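# Peel silicone mat off well plate into tray

## Task

Remove the silicone mat from the top of the well plate and place it in the tray, keeping the plate upright and in its original spot; the wells are full, so the plate must not be tilted.

## Robot and tools

Robot: two arms, left_arm and right_arm, each with six joints and a two-finger gripper. Scene frame: origin at table-top height, midway between the nominal arm bases, +x out over the table, +z up, left_arm on the +y side (arm names do not match image sides). Calibrated bases: left_arm at (+0.004, +0.499, 0) m, quat_wxyz (+1.000, 0, 0, -0.004); right_arm at (+0.061, -0.311, 0) m, quat_wxyz (+1.000, 0, 0, -0.002). Each arm reports its hand pose (end_effector_position in metres, end_effector_quat_wxyz) in its own base frame; fixed cameras and the table use the scene frame. Printed hand poses can be off by a few centimetres, more at long reach.

Gripper geometry: fingers point along gripper +z and close along gripper y. end_effector_position is the point between the pads when closed; fingertips extend about 19 mm past it closed, 6 mm when fully open. A block protrudes about 10 cm from the wrist-roll axis toward gripper +x and rotates with it.

The row: every command row has exactly 18 numbers, always for both arms, left_arm first then right_arm. Per arm: six absolute joint target angles in radians, in this order: wrist pitch, forearm roll, wrist roll, elbow, shoulder, waist; then gripper position, force_limit, speed, each in [-1, 1]. Joint ranges (rad): wrist pitch -3.140..3.140, forearm roll -3.316..3.316, wrist roll -3.927..3.927, elbow -1.187..4.328, shoulder -3.140..3.140, waist -3.491..3.491; real ends may differ by 0.010. A target more than 0.010 past an end and beyond the current angle is refused; one past the real end is clipped, and the result may say "joint sent to its limit". Gripper position: +1 fully open (85 mm), about -0.8 pads touch, -1 closes until blocked. force_limit sets motor push (higher = firmer grip); speed sets finger speed (about 20 mm/s at -1, 85 at 0, 150 at +1). Both start at +1. To leave a gripper unchanged, resend its previous three numbers; 0 is a real command.

Tools:
- execute_actions(actions, cameras): actions is a list of actions; each action is up to 15 rows, one per 1/30 s step; a short action repeats its final row to fill 15 steps. Images come only if actions is empty or cameras names them (["all"], a list of names, or [] for none).
- move(target, speed, blend, stop_force, zero, blocking, cameras): target is one 18-number row or a list of up to 15 rows (all absolute joint targets, same layout). Joints interpolate together, so the hand follows a curve; no obstacle avoidance. speed in rad/s for the joint travelling farthest, 0.01 to 3.92, default 0.5 (single value or one per target). blend in rad rounds corners between listed targets; 0 means stop at each. stop_force in N, 12 to 80, same for both arms: an arm halts when the estimated push against its motion rises that much above its zero; use it with low speed for touching, omit it when backing off a contact. zero (default true) re-zeros before the move. blocking=false returns early and lets a later move replace this one (not allowed with stop_force). Result adds a "move:" line: done, off_target, moving, held, fault, possibly limits=held. With a list and stop_force, keep gripper numbers identical in every row.
- wait(seconds 0 to 10, cameras): lets time pass holding the last command.
- stop(cameras): brakes a running move; fingers keep moving.
- zoom_image(camera, region [x0, y0, x1, y1] pixels, at most 504x504): closer look at the latest image of one camera.
- finished_scene(scene): ends the current scene with its number; irreversible.
Cameras (672x504 each): cam_head_left, cam_head_right, cam_high, cam_low, cam_left_wrist, cam_right_wrist.

Result lines: Joint positions and Joint velocities, one block per arm in the joint order above (rad, rad/s; "within noise" when still). Joint targets: angles currently commanded; resend them to hold a joint still. Tool commands: current gripper command. position_measured in counts: 3 fully open, ~78 = 60 mm, ~130 = 40 mm, ~180 = 20 mm, 230 pads touching. object_status: 0 moving, 1 blocked while opening, 2 blocked while closing (a grip), 3 reached target or fully closed. To grip, send -1 and confirm status 2. Flange force: estimated outside force on the gripper along its x y z axes, including held weight; noisy, "no reading" near singular poses. "joint command not followed" means the clearance check between arms altered or withheld targets. MOTOR HOT warns of overheating; OVER-TEMPERATURE FAULT locks that arm 30 s or more.

Things to avoid: a joint torque reaching its limit (144 N m for waist, shoulder, elbow; 36 for the wrist joints) or any outside force of 150 N stops the arm for 10 s; arms are stiff, so aiming even slightly past a firm contact can trigger this. Do not hit fixed or heavy items hard, do not let the arms collide or grip each other, do not drop or release a moving part, avoid hard squeezes on something still resting on a surface, and keep anything from leaving the table. Holding loads or stretched poses heats motors. Loose objects may occasionally be nudged by outside forces. Finish only once the mat lies in the tray and the plate stands level and unmoved.

Each tool is called after "Emit:" by a JSON object that holds its "method" and its "body".

## Session

Emit:
{"method": "execute_actions", "body": {"actions": []}}

Scene clock: 0.00 s.
left_arm: end_effector_position=(+0.6401, -0.3467, +0.1294) position_measured=3 object_status=3 end_effector_quat_wxyz=(+0.011, +0.812, -0.150, +0.564) | right_arm: end_effector_position=(+0.2562, +0.0591, +0.3945) position_measured=3 object_status=3 end_effector_quat_wxyz=(-0.507, +0.150, +0.803, -0.274)
Joint names: [wrist pitch, forearm roll, wrist roll, elbow, shoulder, waist]
Joint positions: left_arm=[-0.5 -1.748 -1.323 -0.153 0.367 -0.732] | right_arm=[-2.698 -0.398 -1.104 0.226 0.292 0.488]
Joint velocities: within noise
Flange force (N): no reading
Joint targets: left_arm=[-0.500 -1.748 -1.323 -0.153 0.367 -0.732] | right_arm=[-2.698 -0.398 -1.104 0.226 0.292 0.488]
Tool commands: left_gripper/position=+1.0 left_gripper/force_limit=+1.0 left_gripper/speed=+1.0 right_gripper/position=+1.0 right_gripper/force_limit=+1.0 right_gripper/speed=+1.0

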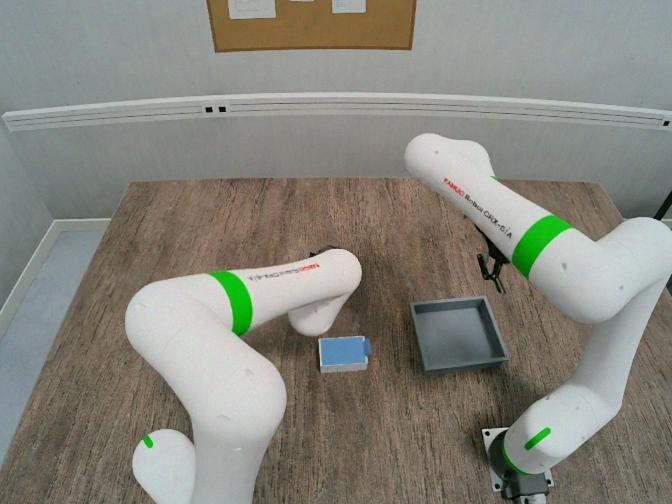

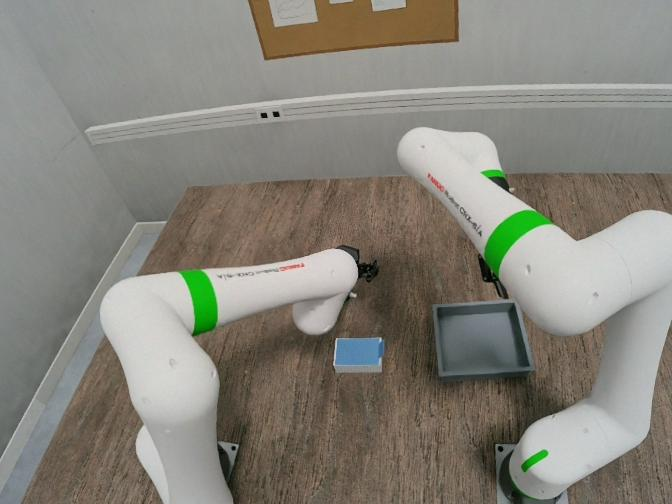

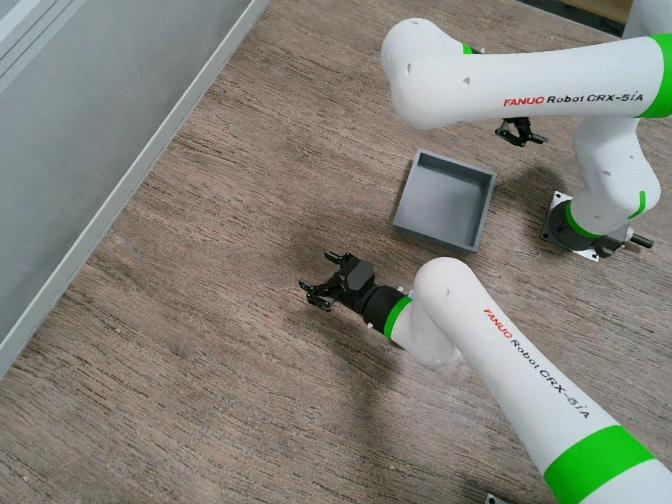

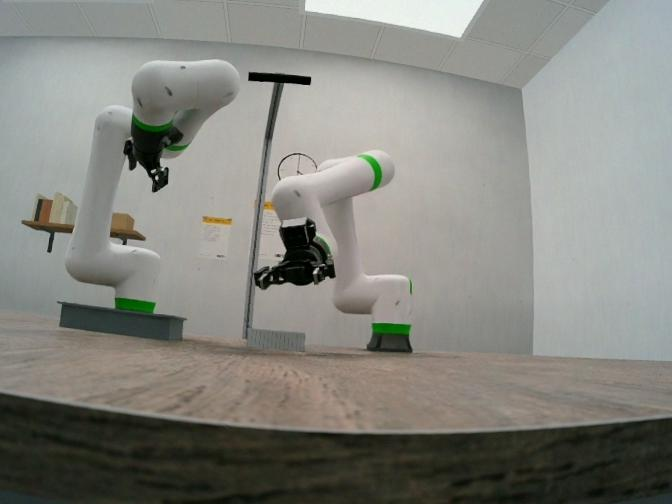

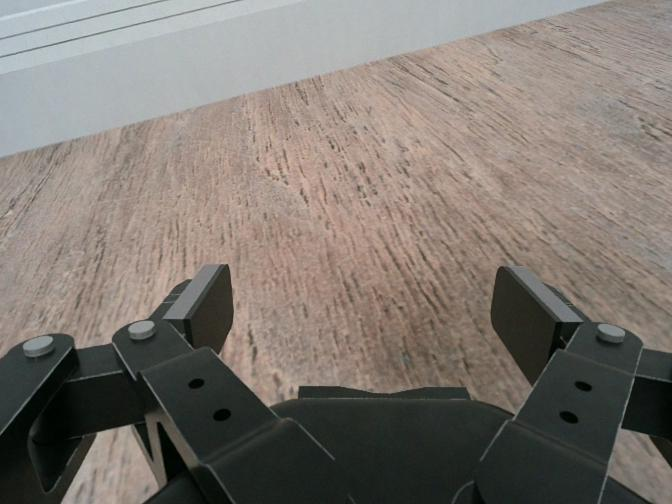

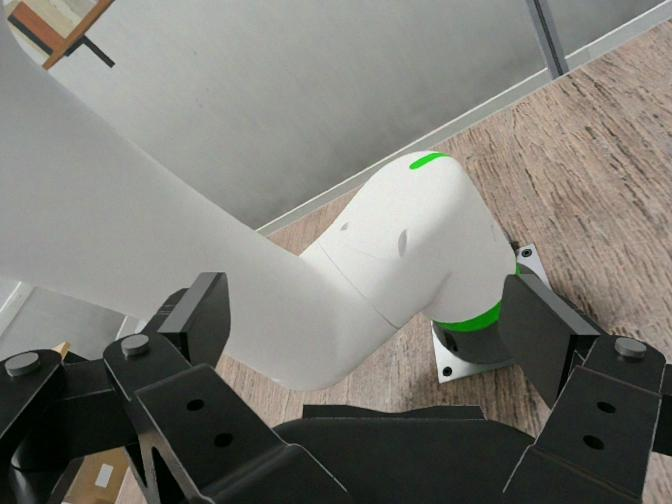

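Emit:
{"method": "zoom_image", "body": {"camera": "cam_head_left", "region": [280, 280, 520, 400]}}

Emit:
{"method": "zoom_image", "body": {"camera": "cam_head_right", "region": [300, 280, 540, 400]}}

Emit:
{"method": "zoom_image", "body": {"camera": "cam_low", "region": [200, 280, 360, 380]}}

Scaled by 2.100 from the camera's 672x504 image, which has a finer 960x720 frame.

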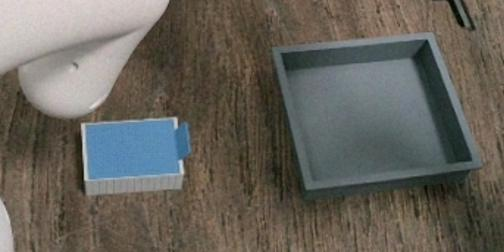

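Scaled by 2.100 from the camera's 672x504 image, which has a finer 960x720 frame.

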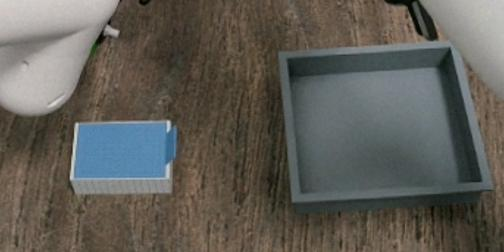

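Scaled by 3.150 from the camera's 672x504 image, which has a finer 960x720 frame.

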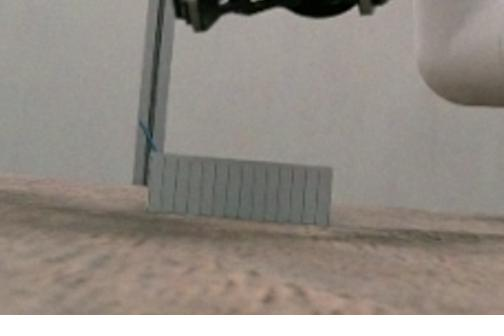

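Emit:
{"method": "move", "body": {"target": [[-0.5,-1.748,-1.323,-0.153,-0.2,0.2,1,1,1,-2.698,-0.398,-1.104,0.226,0.292,0.488,1,1,1],[-0.5,-1.748,-1.323,-0.153,-0.2,0.5,1,1,1,-1.847,0,-1.288,0.274,-0.002,1.288,1,1,1]], "speed": 1.2, "blend": 0.2, "cameras": ["cam_head_left","cam_head_right","cam_right_wrist","cam_low"]}}

Scene clock: 4.10 s.
left_arm: end_effector_position=(+0.4683, +0.4499, +0.5185) position_measured=3 object_status=3 end_effector_quat_wxyz=(-0.320, +0.562, +0.348, +0.679) | right_arm: end_effector_position=(+0.2401, +0.3601, +0.3998) position_measured=3 object_status=3 end_effector_quat_wxyz=(+0.000, +0.000, +1.000, +0.000)
Joint names: [wrist pitch, forearm roll, wrist roll, elbow, shoulder, waist]
Joint positions: left_arm=[-0.5 -1.748 -1.323 -0.153 -0.2 0.5] | right_arm=[-1.847 0 -1.288 0.274 -0.002 1.288]
Flange force (N): left_arm=[-5.0 4.9 6.1] | right_arm=[3.6 -1.7 4.0]
Joint targets: left_arm=[-0.500 -1.748 -1.323 -0.153 -0.200 0.500] | right_arm=[-1.847 0.000 -1.288 0.274 -0.002 1.288]
move: done
Images, in order (width x height): cam_head_left 672x504, cam_head_right 672x504, cam_low 672x504, cam_right_wrist 672x504.

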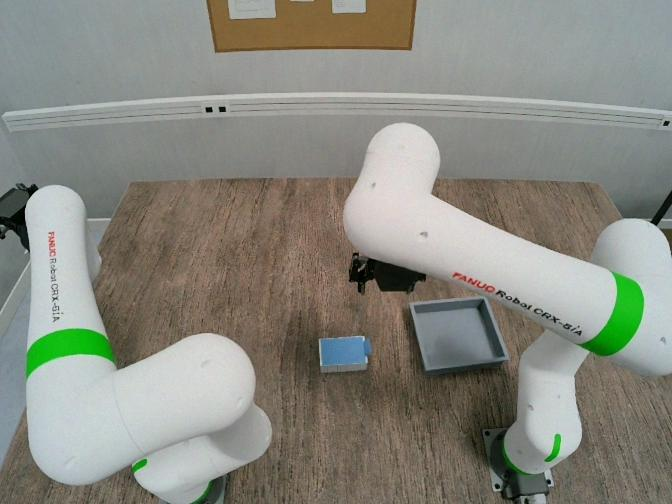

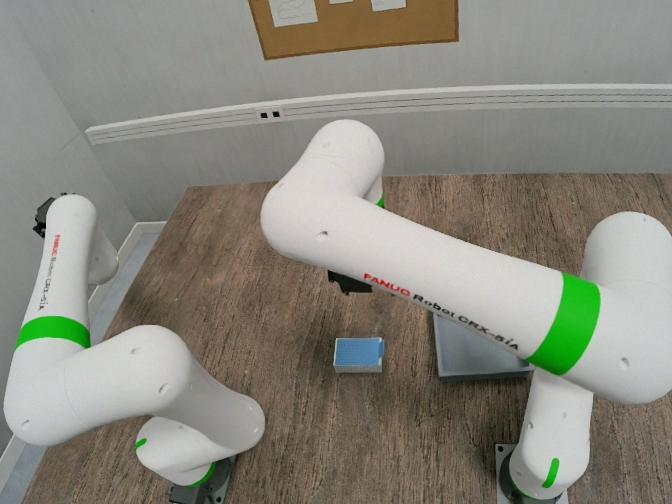

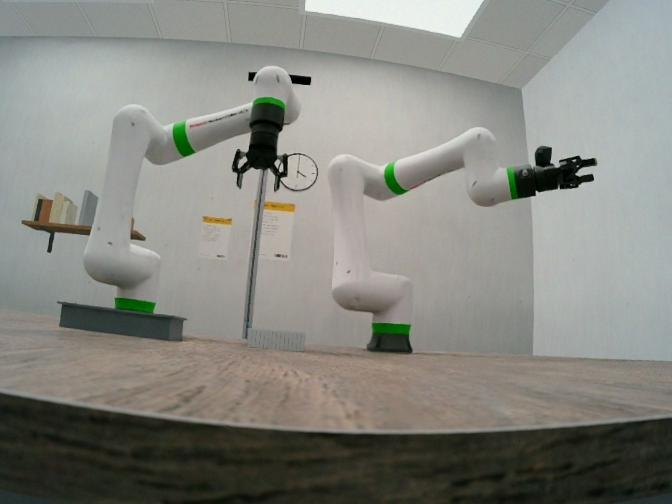

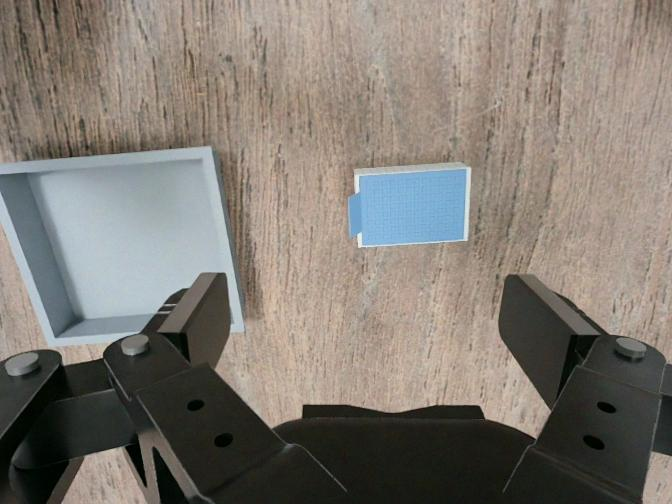

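Emit:
{"method": "move", "body": {"target": [-0.5,-1.748,-1.323,-0.153,-0.2,0.5,1,1,1,-1.494,0,-1.432,-0.043,0.033,1.432,1,1,1], "speed": 0.9, "cameras": ["cam_right_wrist"]}}

Scene clock: 5.53 s.
left_arm: end_effector_position=(+0.4683, +0.4499, +0.5185) position_measured=3 object_status=3 end_effector_quat_wxyz=(-0.320, +0.562, +0.348, +0.679) | right_arm: end_effector_position=(+0.1900, +0.4203, +0.2498) position_measured=3 object_status=3 end_effector_quat_wxyz=(+0.000, +0.000, +1.000, +0.000)
Joint names: [wrist pitch, forearm roll, wrist roll, elbow, shoulder, waist]
Joint positions: left_arm=[-0.5 -1.748 -1.323 -0.153 -0.2 0.5] | right_arm=[-1.494 0 -1.432 -0.043 0.033 1.432]
Flange force (N): left_arm=[-4.3 4.6 6.1] | right_arm=[1.7 -3.2 2.9]
Joint targets: left_arm=[-0.500 -1.748 -1.323 -0.153 -0.200 0.500] | right_arm=[-1.494 0.000 -1.432 -0.043 0.033 1.432]
move: done
Images, in order (width x height): cam_right_wrist 672x504.

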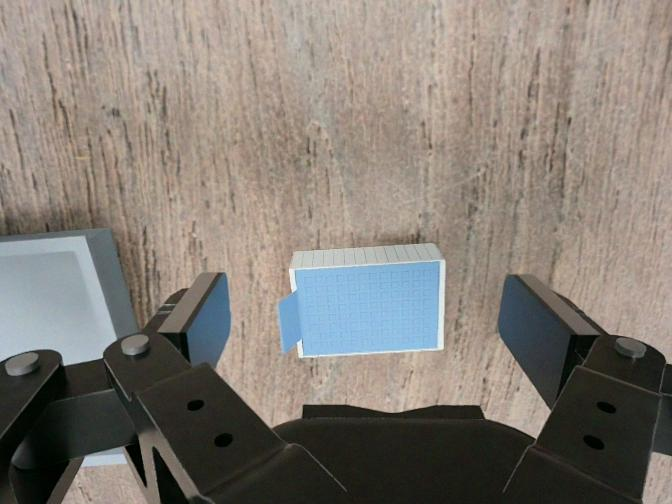

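Emit:
{"method": "zoom_image", "body": {"camera": "cam_right_wrist", "region": [260, 220, 470, 380]}}

Scaled by 2.400 from the camera's 672x504 image, which has a finer 960x720 frame.

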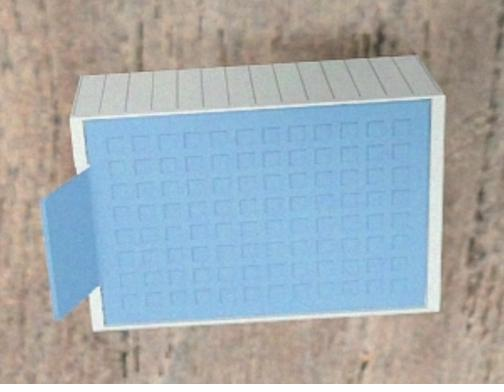

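Emit:
{"method": "move", "body": {"target": [-0.5,-1.748,-1.323,-0.153,-0.2,0.5,1,1,1,-1.1694,0,-1.1166,-0.2442,0.1572,1.1756,-0.1,-1,0], "speed": 0.7, "cameras": ["cam_right_wrist","cam_low","cam_head_left"]}}

Emit:
{"method": "zoom_image", "body": {"camera": "cam_low", "region": [200, 260, 360, 380]}}

Emit:
{"method": "zoom_image", "body": {"camera": "cam_right_wrist", "region": [220, 220, 520, 445]}}

Scene clock: 8.00 s.
left_arm: end_effector_position=(+0.4683, +0.4499, +0.5185) position_measured=3 object_status=3 end_effector_quat_wxyz=(-0.320, +0.562, +0.348, +0.679) | right_arm: end_effector_position=(+0.2971, +0.3745, +0.1096) position_measured=141 object_status=0 end_effector_quat_wxyz=(+0.000, -0.030, +1.000, +0.000)
Joint names: [wrist pitch, forearm roll, wrist roll, elbow, shoulder, waist]
Joint positions: left_arm=[-0.5 -1.748 -1.323 -0.153 -0.2 0.5] | right_arm=[-1.169 0 -1.117 -0.244 0.157 1.176]
Flange force (N): left_arm=[-4.9 4.7 6.3] | right_arm=[3.2 -1.7 2.1]
Joint targets: left_arm=[-0.500 -1.748 -1.323 -0.153 -0.200 0.500] | right_arm=[-1.169 0.000 -1.117 -0.244 0.157 1.176]
move: done
Images, in order (width x height): cam_head_left 672x504, cam_low 672x504, cam_right_wrist 672x504.

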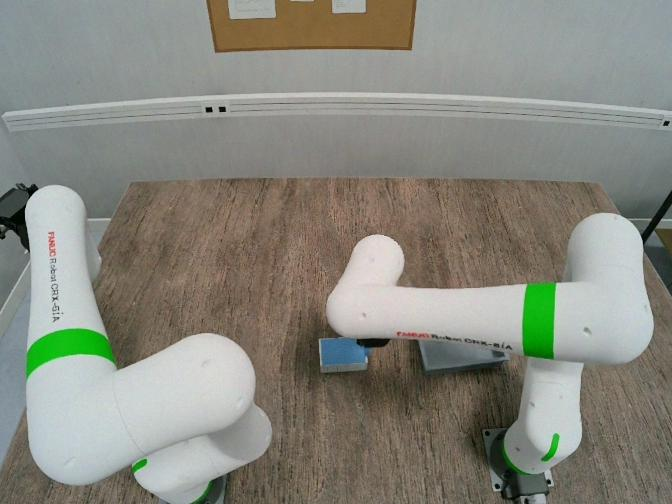

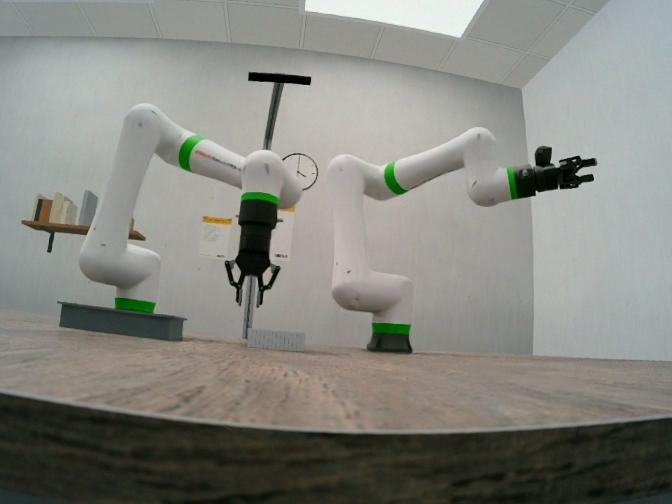

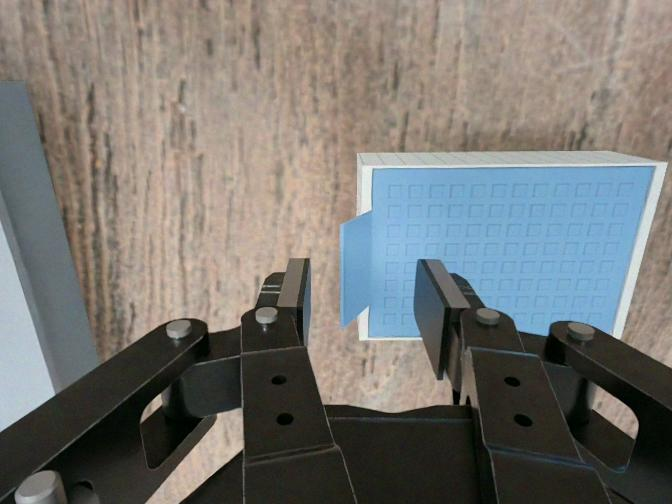

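Scaled by 3.150 from the camera's 672x504 image, which has a finer 960x720 frame.

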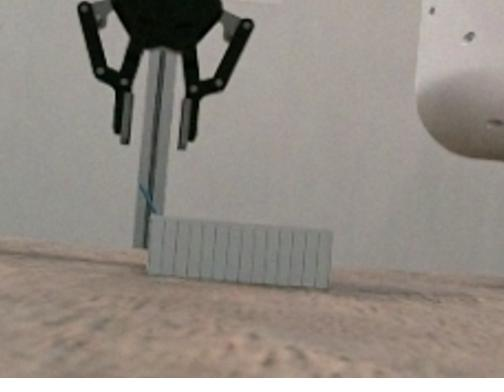

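Scaled by 1.680 from the camera's 672x504 image, which has a finer 960x720 frame.

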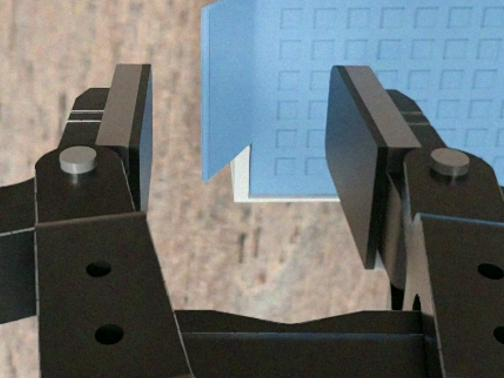

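Emit:
{"method": "move", "body": {"target": [-0.5,-1.748,-1.323,-0.153,-0.2,0.5,1,1,1,-1.0765,0,-1.1047,-0.2847,0.2096,1.1637,-0.1,-1,0], "speed": 0.2, "cameras": ["cam_right_wrist","cam_low"]}}

Emit:
{"method": "zoom_image", "body": {"camera": "cam_low", "region": [200, 260, 360, 380]}}

Emit:
{"method": "zoom_image", "body": {"camera": "cam_right_wrist", "region": [220, 220, 520, 445]}}

Scene clock: 9.33 s.
left_arm: end_effector_position=(+0.4683, +0.4499, +0.5185) position_measured=3 object_status=3 end_effector_quat_wxyz=(-0.320, +0.562, +0.348, +0.679) | right_arm: end_effector_position=(+0.3030, +0.3745, +0.0697) position_measured=141 object_status=3 end_effector_quat_wxyz=(+0.000, -0.029, +1.000, +0.000)
Joint names: [wrist pitch, forearm roll, wrist roll, elbow, shoulder, waist]
Joint positions: left_arm=[-0.5 -1.748 -1.323 -0.153 -0.2 0.5] | right_arm=[-1.077 0 -1.105 -0.285 0.21 1.164]
Flange force (N): left_arm=[-4.2 4.4 6.2] | right_arm=[2.6 -1.7 1.9]
Joint targets: left_arm=[-0.500 -1.748 -1.323 -0.153 -0.200 0.500] | right_arm=[-1.076 0.000 -1.105 -0.285 0.210 1.164]
move: done
Images, in order (width x height): cam_low 672x504, cam_right_wrist 672x504.

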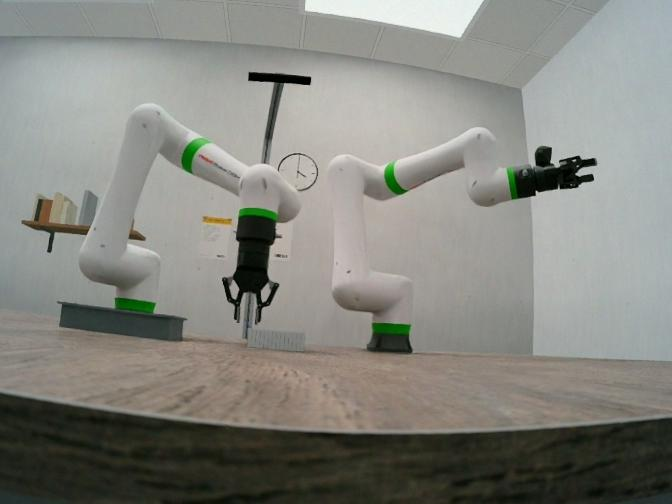

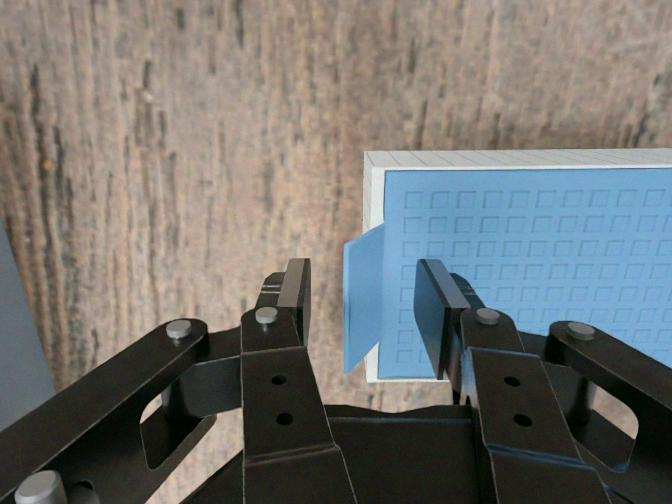

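Scaled by 3.150 from the camera's 672x504 image, which has a finer 960x720 frame.

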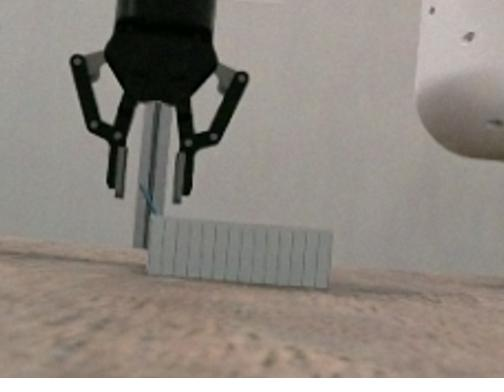

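Scaled by 1.680 from the camera's 672x504 image, which has a finer 960x720 frame.

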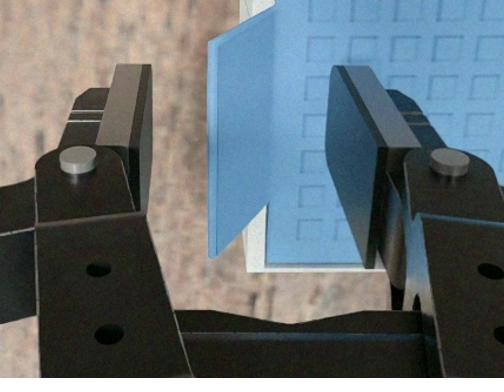

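Emit:
{"method": "move", "body": {"target": [-0.5,-1.748,-1.323,-0.153,-0.2,0.5,1,1,1,-1.0765,0,-1.1047,-0.2847,0.2096,1.1637,-1,-0.3,-0.8], "cameras": ["cam_right_wrist","cam_low"]}}

Emit:
{"method": "zoom_image", "body": {"camera": "cam_low", "region": [200, 260, 360, 380]}}

Emit:
{"method": "zoom_image", "body": {"camera": "cam_right_wrist", "region": [220, 220, 520, 445]}}

Scene clock: 10.77 s.
left_arm: end_effector_position=(+0.4683, +0.4499, +0.5185) position_measured=3 object_status=3 end_effector_quat_wxyz=(-0.320, +0.562, +0.348, +0.679) | right_arm: end_effector_position=(+0.3030, +0.3745, +0.0696) position_measured=227 object_status=2 end_effector_quat_wxyz=(+0.000, -0.029, +1.000, +0.000)
Joint names: [wrist pitch, forearm roll, wrist roll, elbow, shoulder, waist]
Joint positions: left_arm=[-0.5 -1.748 -1.323 -0.153 -0.2 0.5] | right_arm=[-1.076 0 -1.105 -0.285 0.21 1.164]
Flange force (N): left_arm=[-4.9 4.8 6.5] | right_arm=[2.5 -2.2 -0.2]
Joint targets: left_arm=[-0.500 -1.748 -1.323 -0.153 -0.200 0.500] | right_arm=[-1.076 0.000 -1.105 -0.285 0.210 1.164]
move: done
Images, in order (width x height): cam_low 672x504, cam_right_wrist 672x504.

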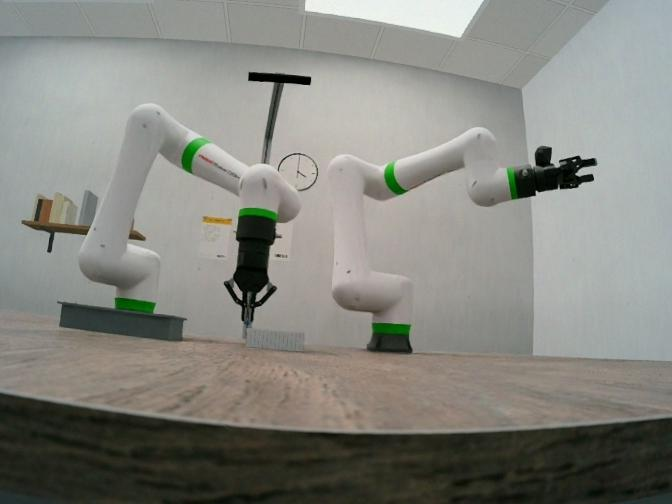

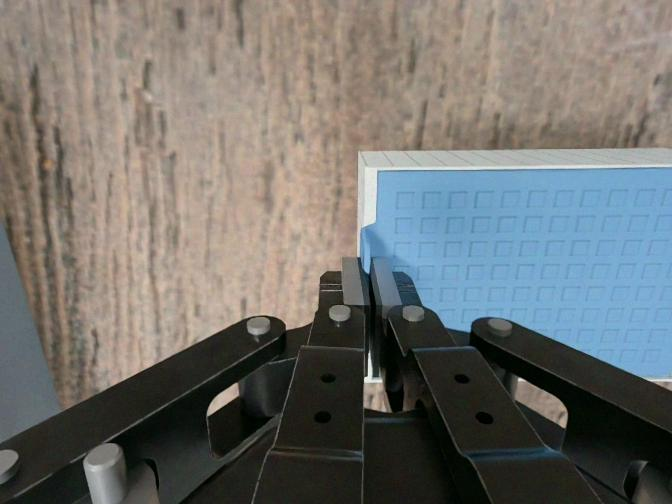

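Scaled by 3.150 from the camera's 672x504 image, which has a finer 960x720 frame.

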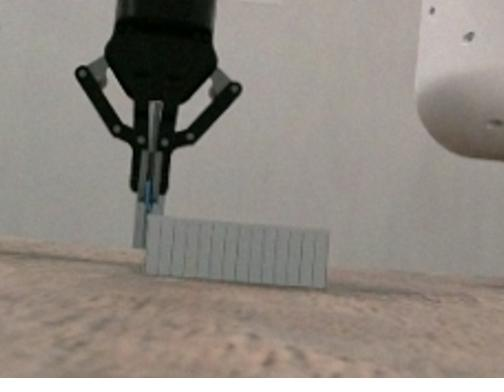

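Scaled by 1.680 from the camera's 672x504 image, which has a finer 960x720 frame.

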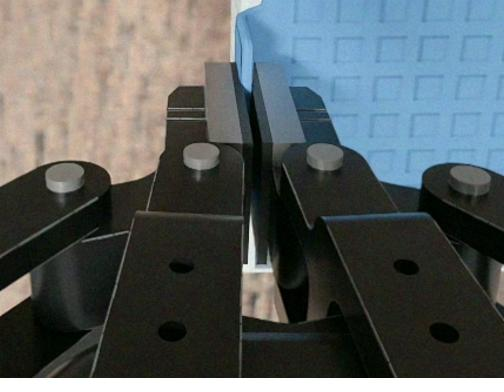

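Emit:
{"method": "move", "body": {"target": [-0.5,-1.748,-1.323,-0.153,-0.2,0.5,1,1,1,-1.124,0,-1.118,-0.2345,0.2123,1.177,-1,-0.3,-0.8], "speed": 0.06, "cameras": ["cam_right_wrist","cam_low"]}}

Emit:
{"method": "zoom_image", "body": {"camera": "cam_low", "region": [200, 260, 360, 380]}}

Scene clock: 12.57 s.
left_arm: end_effector_position=(+0.4683, +0.4499, +0.5185) position_measured=3 object_status=3 end_effector_quat_wxyz=(-0.320, +0.562, +0.348, +0.679) | right_arm: end_effector_position=(+0.3020, +0.3880, +0.0876) position_measured=227 object_status=2 end_effector_quat_wxyz=(+0.000, -0.029, +1.000, +0.000)
Joint names: [wrist pitch, forearm roll, wrist roll, elbow, shoulder, waist]
Joint positions: left_arm=[-0.5 -1.748 -1.323 -0.153 -0.2 0.5] | right_arm=[-1.124 0 -1.118 -0.235 0.212 1.177]
Flange force (N): left_arm=[-4.9 4.7 6.2] | right_arm=[2.4 -2.2 3.4]
Joint targets: left_arm=[-0.500 -1.748 -1.323 -0.153 -0.200 0.500] | right_arm=[-1.124 0.000 -1.118 -0.234 0.212 1.177]
move: done
Images, in order (width x height): cam_low 672x504, cam_right_wrist 672x504.

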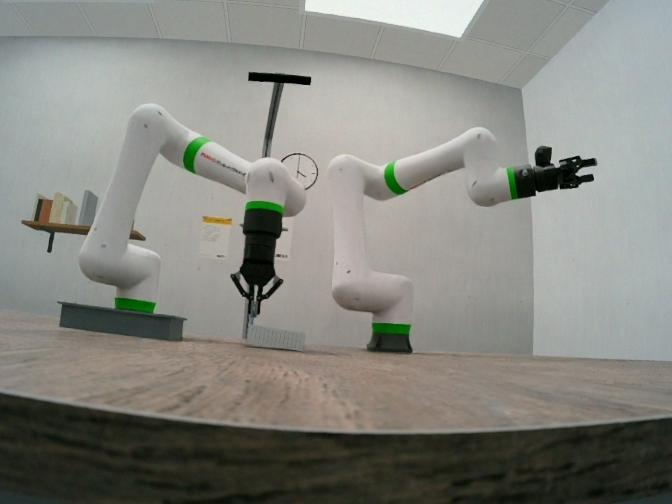

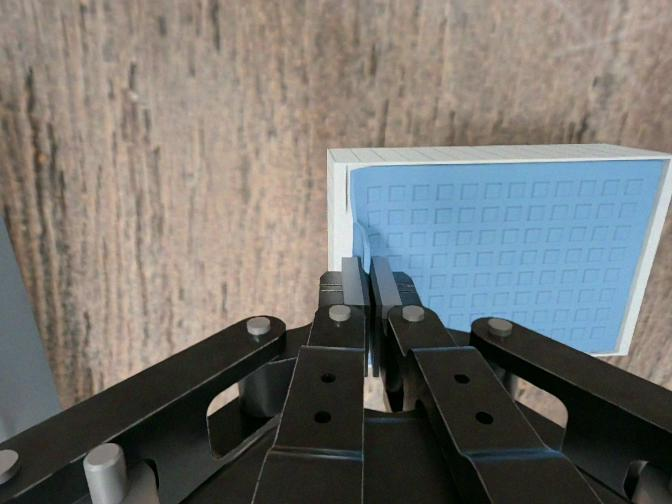

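Scaled by 3.150 from the camera's 672x504 image, which has a finer 960x720 frame.

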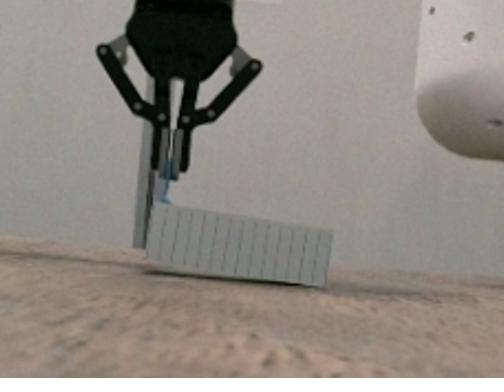

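Emit:
{"method": "move", "body": {"target": [-0.5,-1.748,-1.323,-0.153,-0.2,0.5,1,1,1,-1.1024,0,-1.1279,-0.2269,0.2415,1.1869,-1,-0.3,-0.8], "speed": 0.06, "cameras": ["cam_right_wrist","cam_low"]}}

Emit:
{"method": "zoom_image", "body": {"camera": "cam_low", "region": [200, 260, 360, 380]}}

Scene clock: 14.33 s.
left_arm: end_effector_position=(+0.4683, +0.4499, +0.5185) position_measured=3 object_status=3 end_effector_quat_wxyz=(-0.320, +0.562, +0.348, +0.679) | right_arm: end_effector_position=(+0.3010, +0.3980, +0.0766) position_measured=227 object_status=2 end_effector_quat_wxyz=(+0.000, -0.029, +1.000, +0.000)
Joint names: [wrist pitch, forearm roll, wrist roll, elbow, shoulder, waist]
Joint positions: left_arm=[-0.5 -1.748 -1.323 -0.153 -0.2 0.5] | right_arm=[-1.102 0 -1.128 -0.227 0.241 1.187]
Flange force (N): left_arm=[-4.7 5.0 6.2] | right_arm=[2.7 -2.4 2.4]
Joint targets: left_arm=[-0.500 -1.748 -1.323 -0.153 -0.200 0.500] | right_arm=[-1.102 0.000 -1.128 -0.227 0.241 1.187]
move: done
Images, in order (width x height): cam_low 672x504, cam_right_wrist 672x504.

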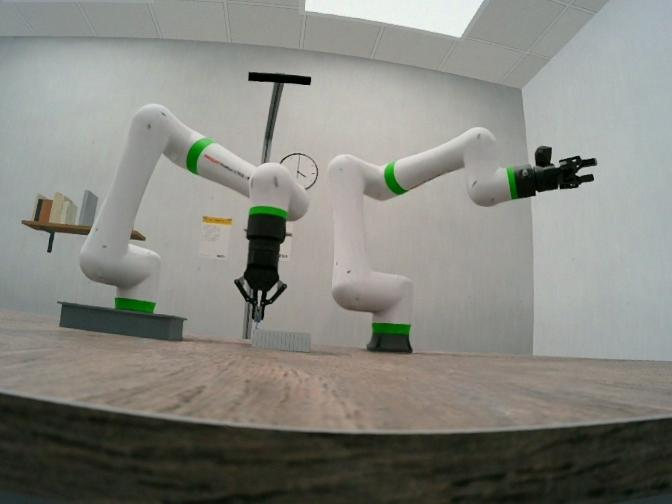

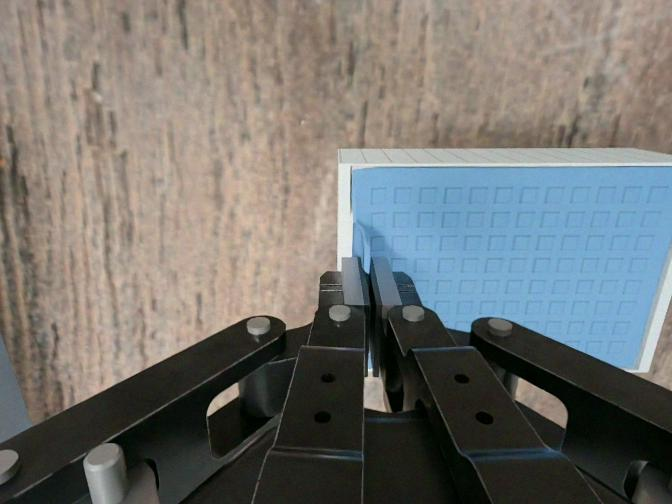

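Scaled by 3.150 from the camera's 672x504 image, which has a finer 960x720 frame.

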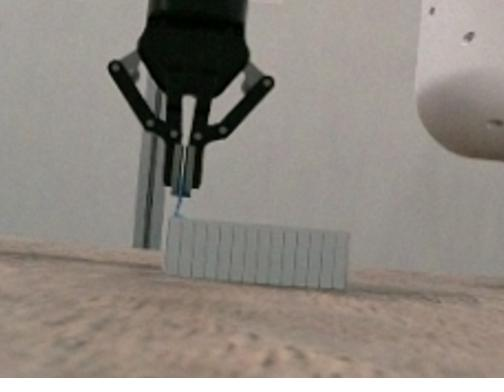

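Emit:
{"method": "move", "body": {"target": [[-1.8177,0.2006,-1.571,0.0982,0.4,0.1,-1,-0.5,0,-1.1024,0,-1.1279,-0.2269,0.2415,1.1869,-1,-0.3,-0.8],[-1.8177,0.2006,-1.571,0.0982,0.795,-0.12,-1,-0.5,0,-1.1024,0,-1.1279,-0.2269,0.2415,1.1869,-1,-0.3,-0.8]], "speed": [0.8,0.3], "cameras": ["all"]}}

Emit:
{"method": "zoom_image", "body": {"camera": "cam_low", "region": [200, 230, 400, 380]}}

Scene clock: 22.73 s.
left_arm: end_effector_position=(+0.3648, -0.2331, +0.0374) position_measured=232 object_status=3 end_effector_quat_wxyz=(-0.274, +0.648, +0.605, -0.373) | right_arm: end_effector_position=(+0.3010, +0.3980, +0.0766) position_measured=227 object_status=2 end_effector_quat_wxyz=(+0.000, -0.029, +1.000, +0.000)
Joint names: [wrist pitch, forearm roll, wrist roll, elbow, shoulder, waist]
Joint positions: left_arm=[-1.818 0.201 -1.571 0.098 0.795 -0.12] | right_arm=[-1.102 0 -1.128 -0.227 0.242 1.187]
Flange force (N): left_arm=[-4.5 12.4 -4.4] | right_arm=[2.6 -2.9 2.2]
Joint targets: left_arm=[-1.818 0.201 -1.571 0.098 0.795 -0.120] | right_arm=[-1.102 0.000 -1.128 -0.227 0.241 1.187]
move: done

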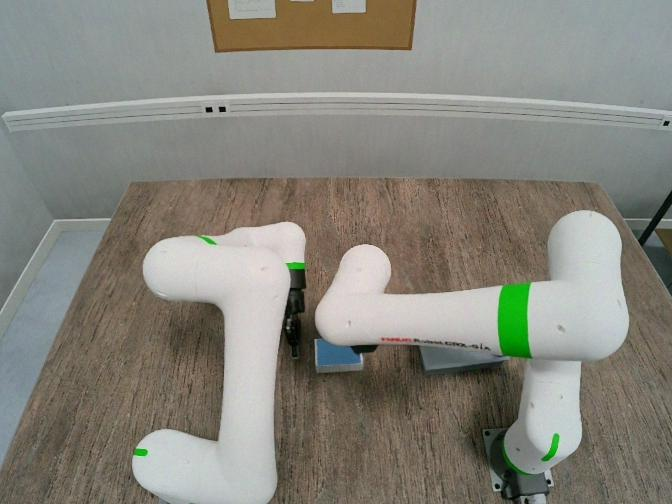

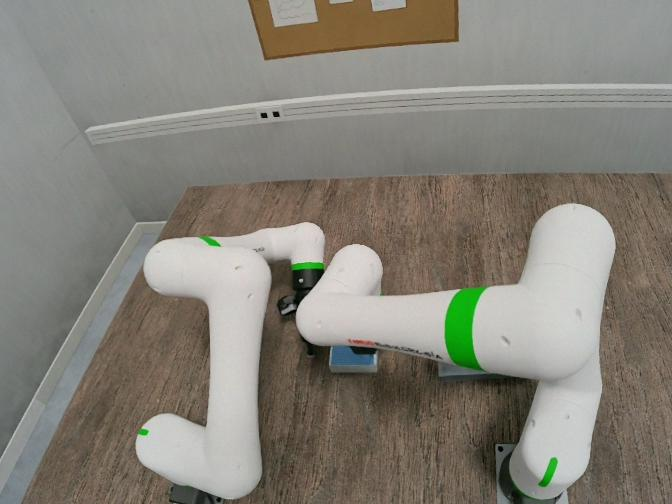

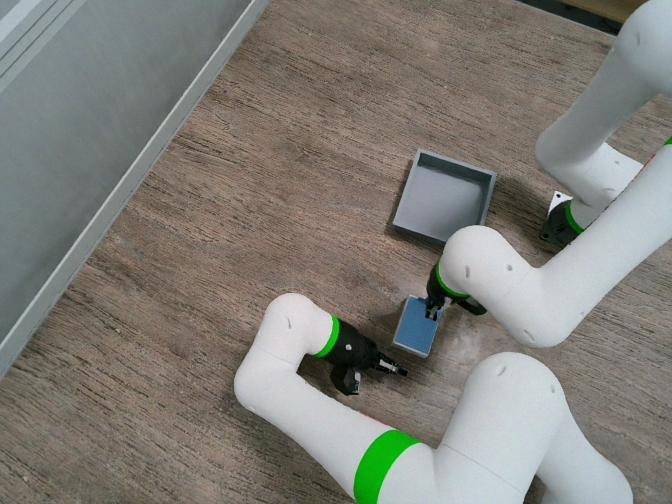

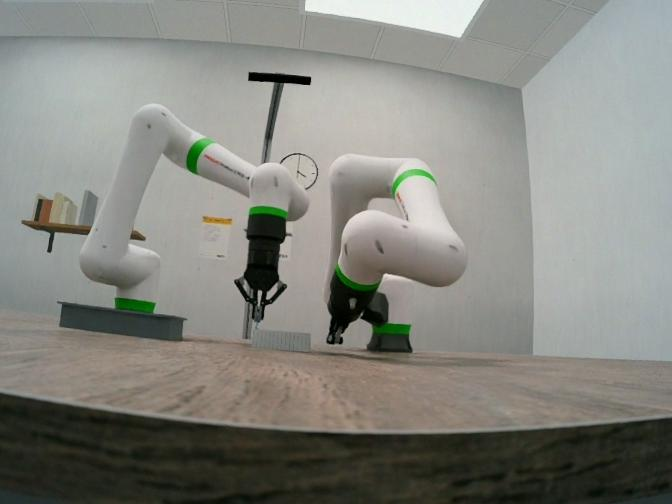

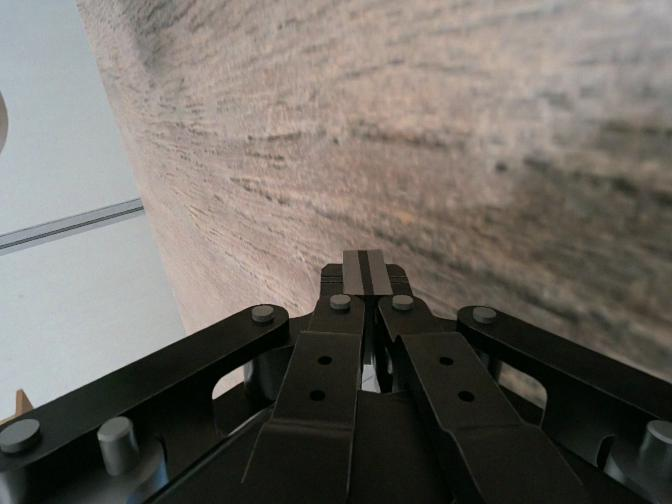

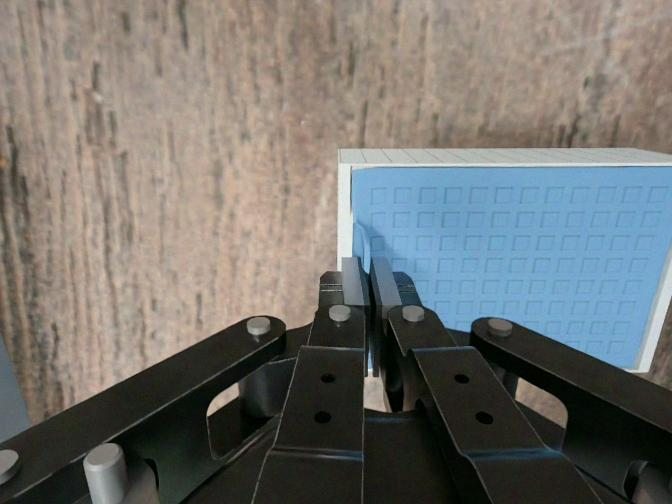

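Scaled by 2.520 from the camera's 672x504 image, which has a finer 960x720 frame.

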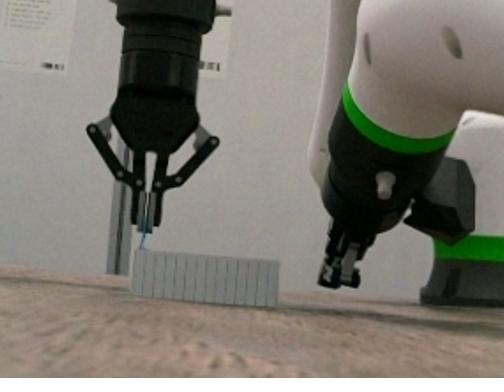

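Emit:
{"method": "move", "body": {"target": [-1.8153,0.2572,-1.571,0.1443,0.8314,-0.2377,-1,-0.5,0,-1.1024,0,-1.1279,-0.2269,0.2415,1.1869,-1,-0.3,-0.8], "speed": 0.07, "cameras": ["cam_right_wrist","cam_low","cam_high"]}}

Emit:
{"method": "zoom_image", "body": {"camera": "cam_low", "region": [200, 230, 400, 380]}}

Emit:
{"method": "zoom_image", "body": {"camera": "cam_high", "region": [320, 250, 520, 400]}}

Scene clock: 25.73 s.
left_arm: end_effector_position=(+0.3526, -0.2941, +0.0354) position_measured=232 object_status=3 end_effector_quat_wxyz=(-0.273, +0.679, +0.570, -0.374) | right_arm: end_effector_position=(+0.3010, +0.3980, +0.0766) position_measured=227 object_status=2 end_effector_quat_wxyz=(+0.000, -0.029, +1.000, +0.000)
Joint names: [wrist pitch, forearm roll, wrist roll, elbow, shoulder, waist]
Joint positions: left_arm=[-1.815 0.257 -1.571 0.144 0.831 -0.238] | right_arm=[-1.102 0 -1.128 -0.227 0.242 1.187]
Flange force (N): left_arm=[-2.3 12.1 -4.7] | right_arm=[2.7 -3.1 0.5]
Joint targets: left_arm=[-1.815 0.257 -1.571 0.144 0.831 -0.238] | right_arm=[-1.102 0.000 -1.128 -0.227 0.241 1.187]
move: done
Images, in order (width x height): cam_high 672x504, cam_low 672x504, cam_right_wrist 672x504.

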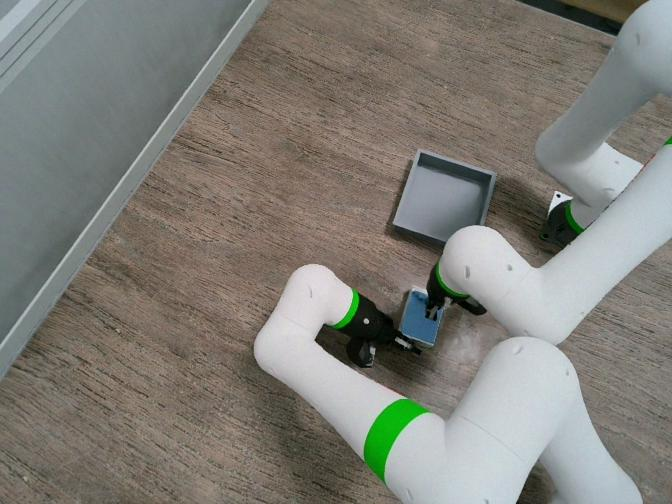

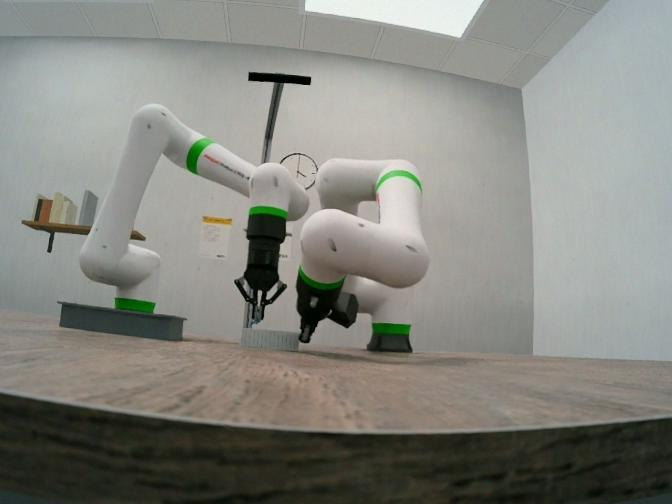

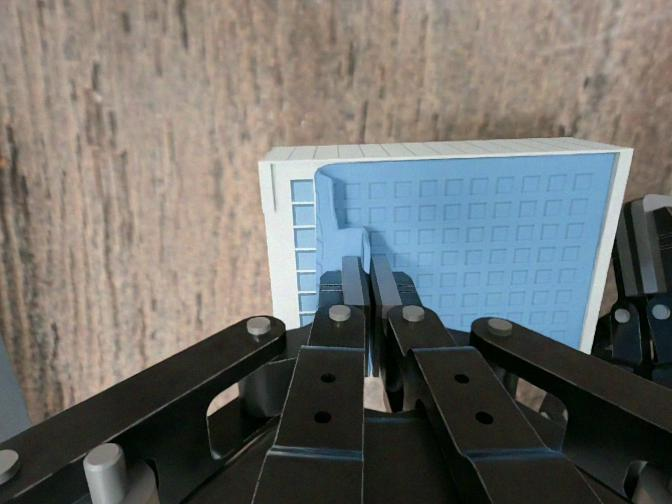

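Scaled by 2.520 from the camera's 672x504 image, which has a finer 960x720 frame.

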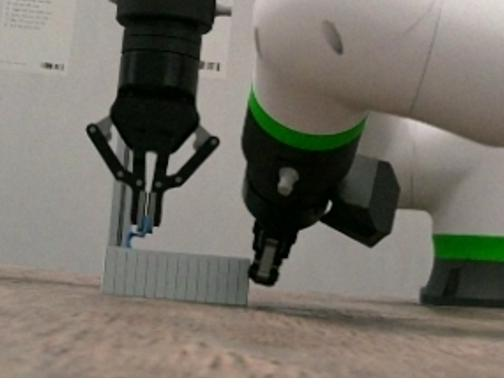

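Scaled by 2.520 from the camera's 672x504 image, which has a finer 960x720 frame.

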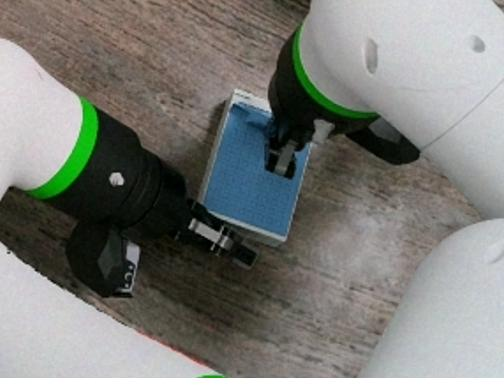

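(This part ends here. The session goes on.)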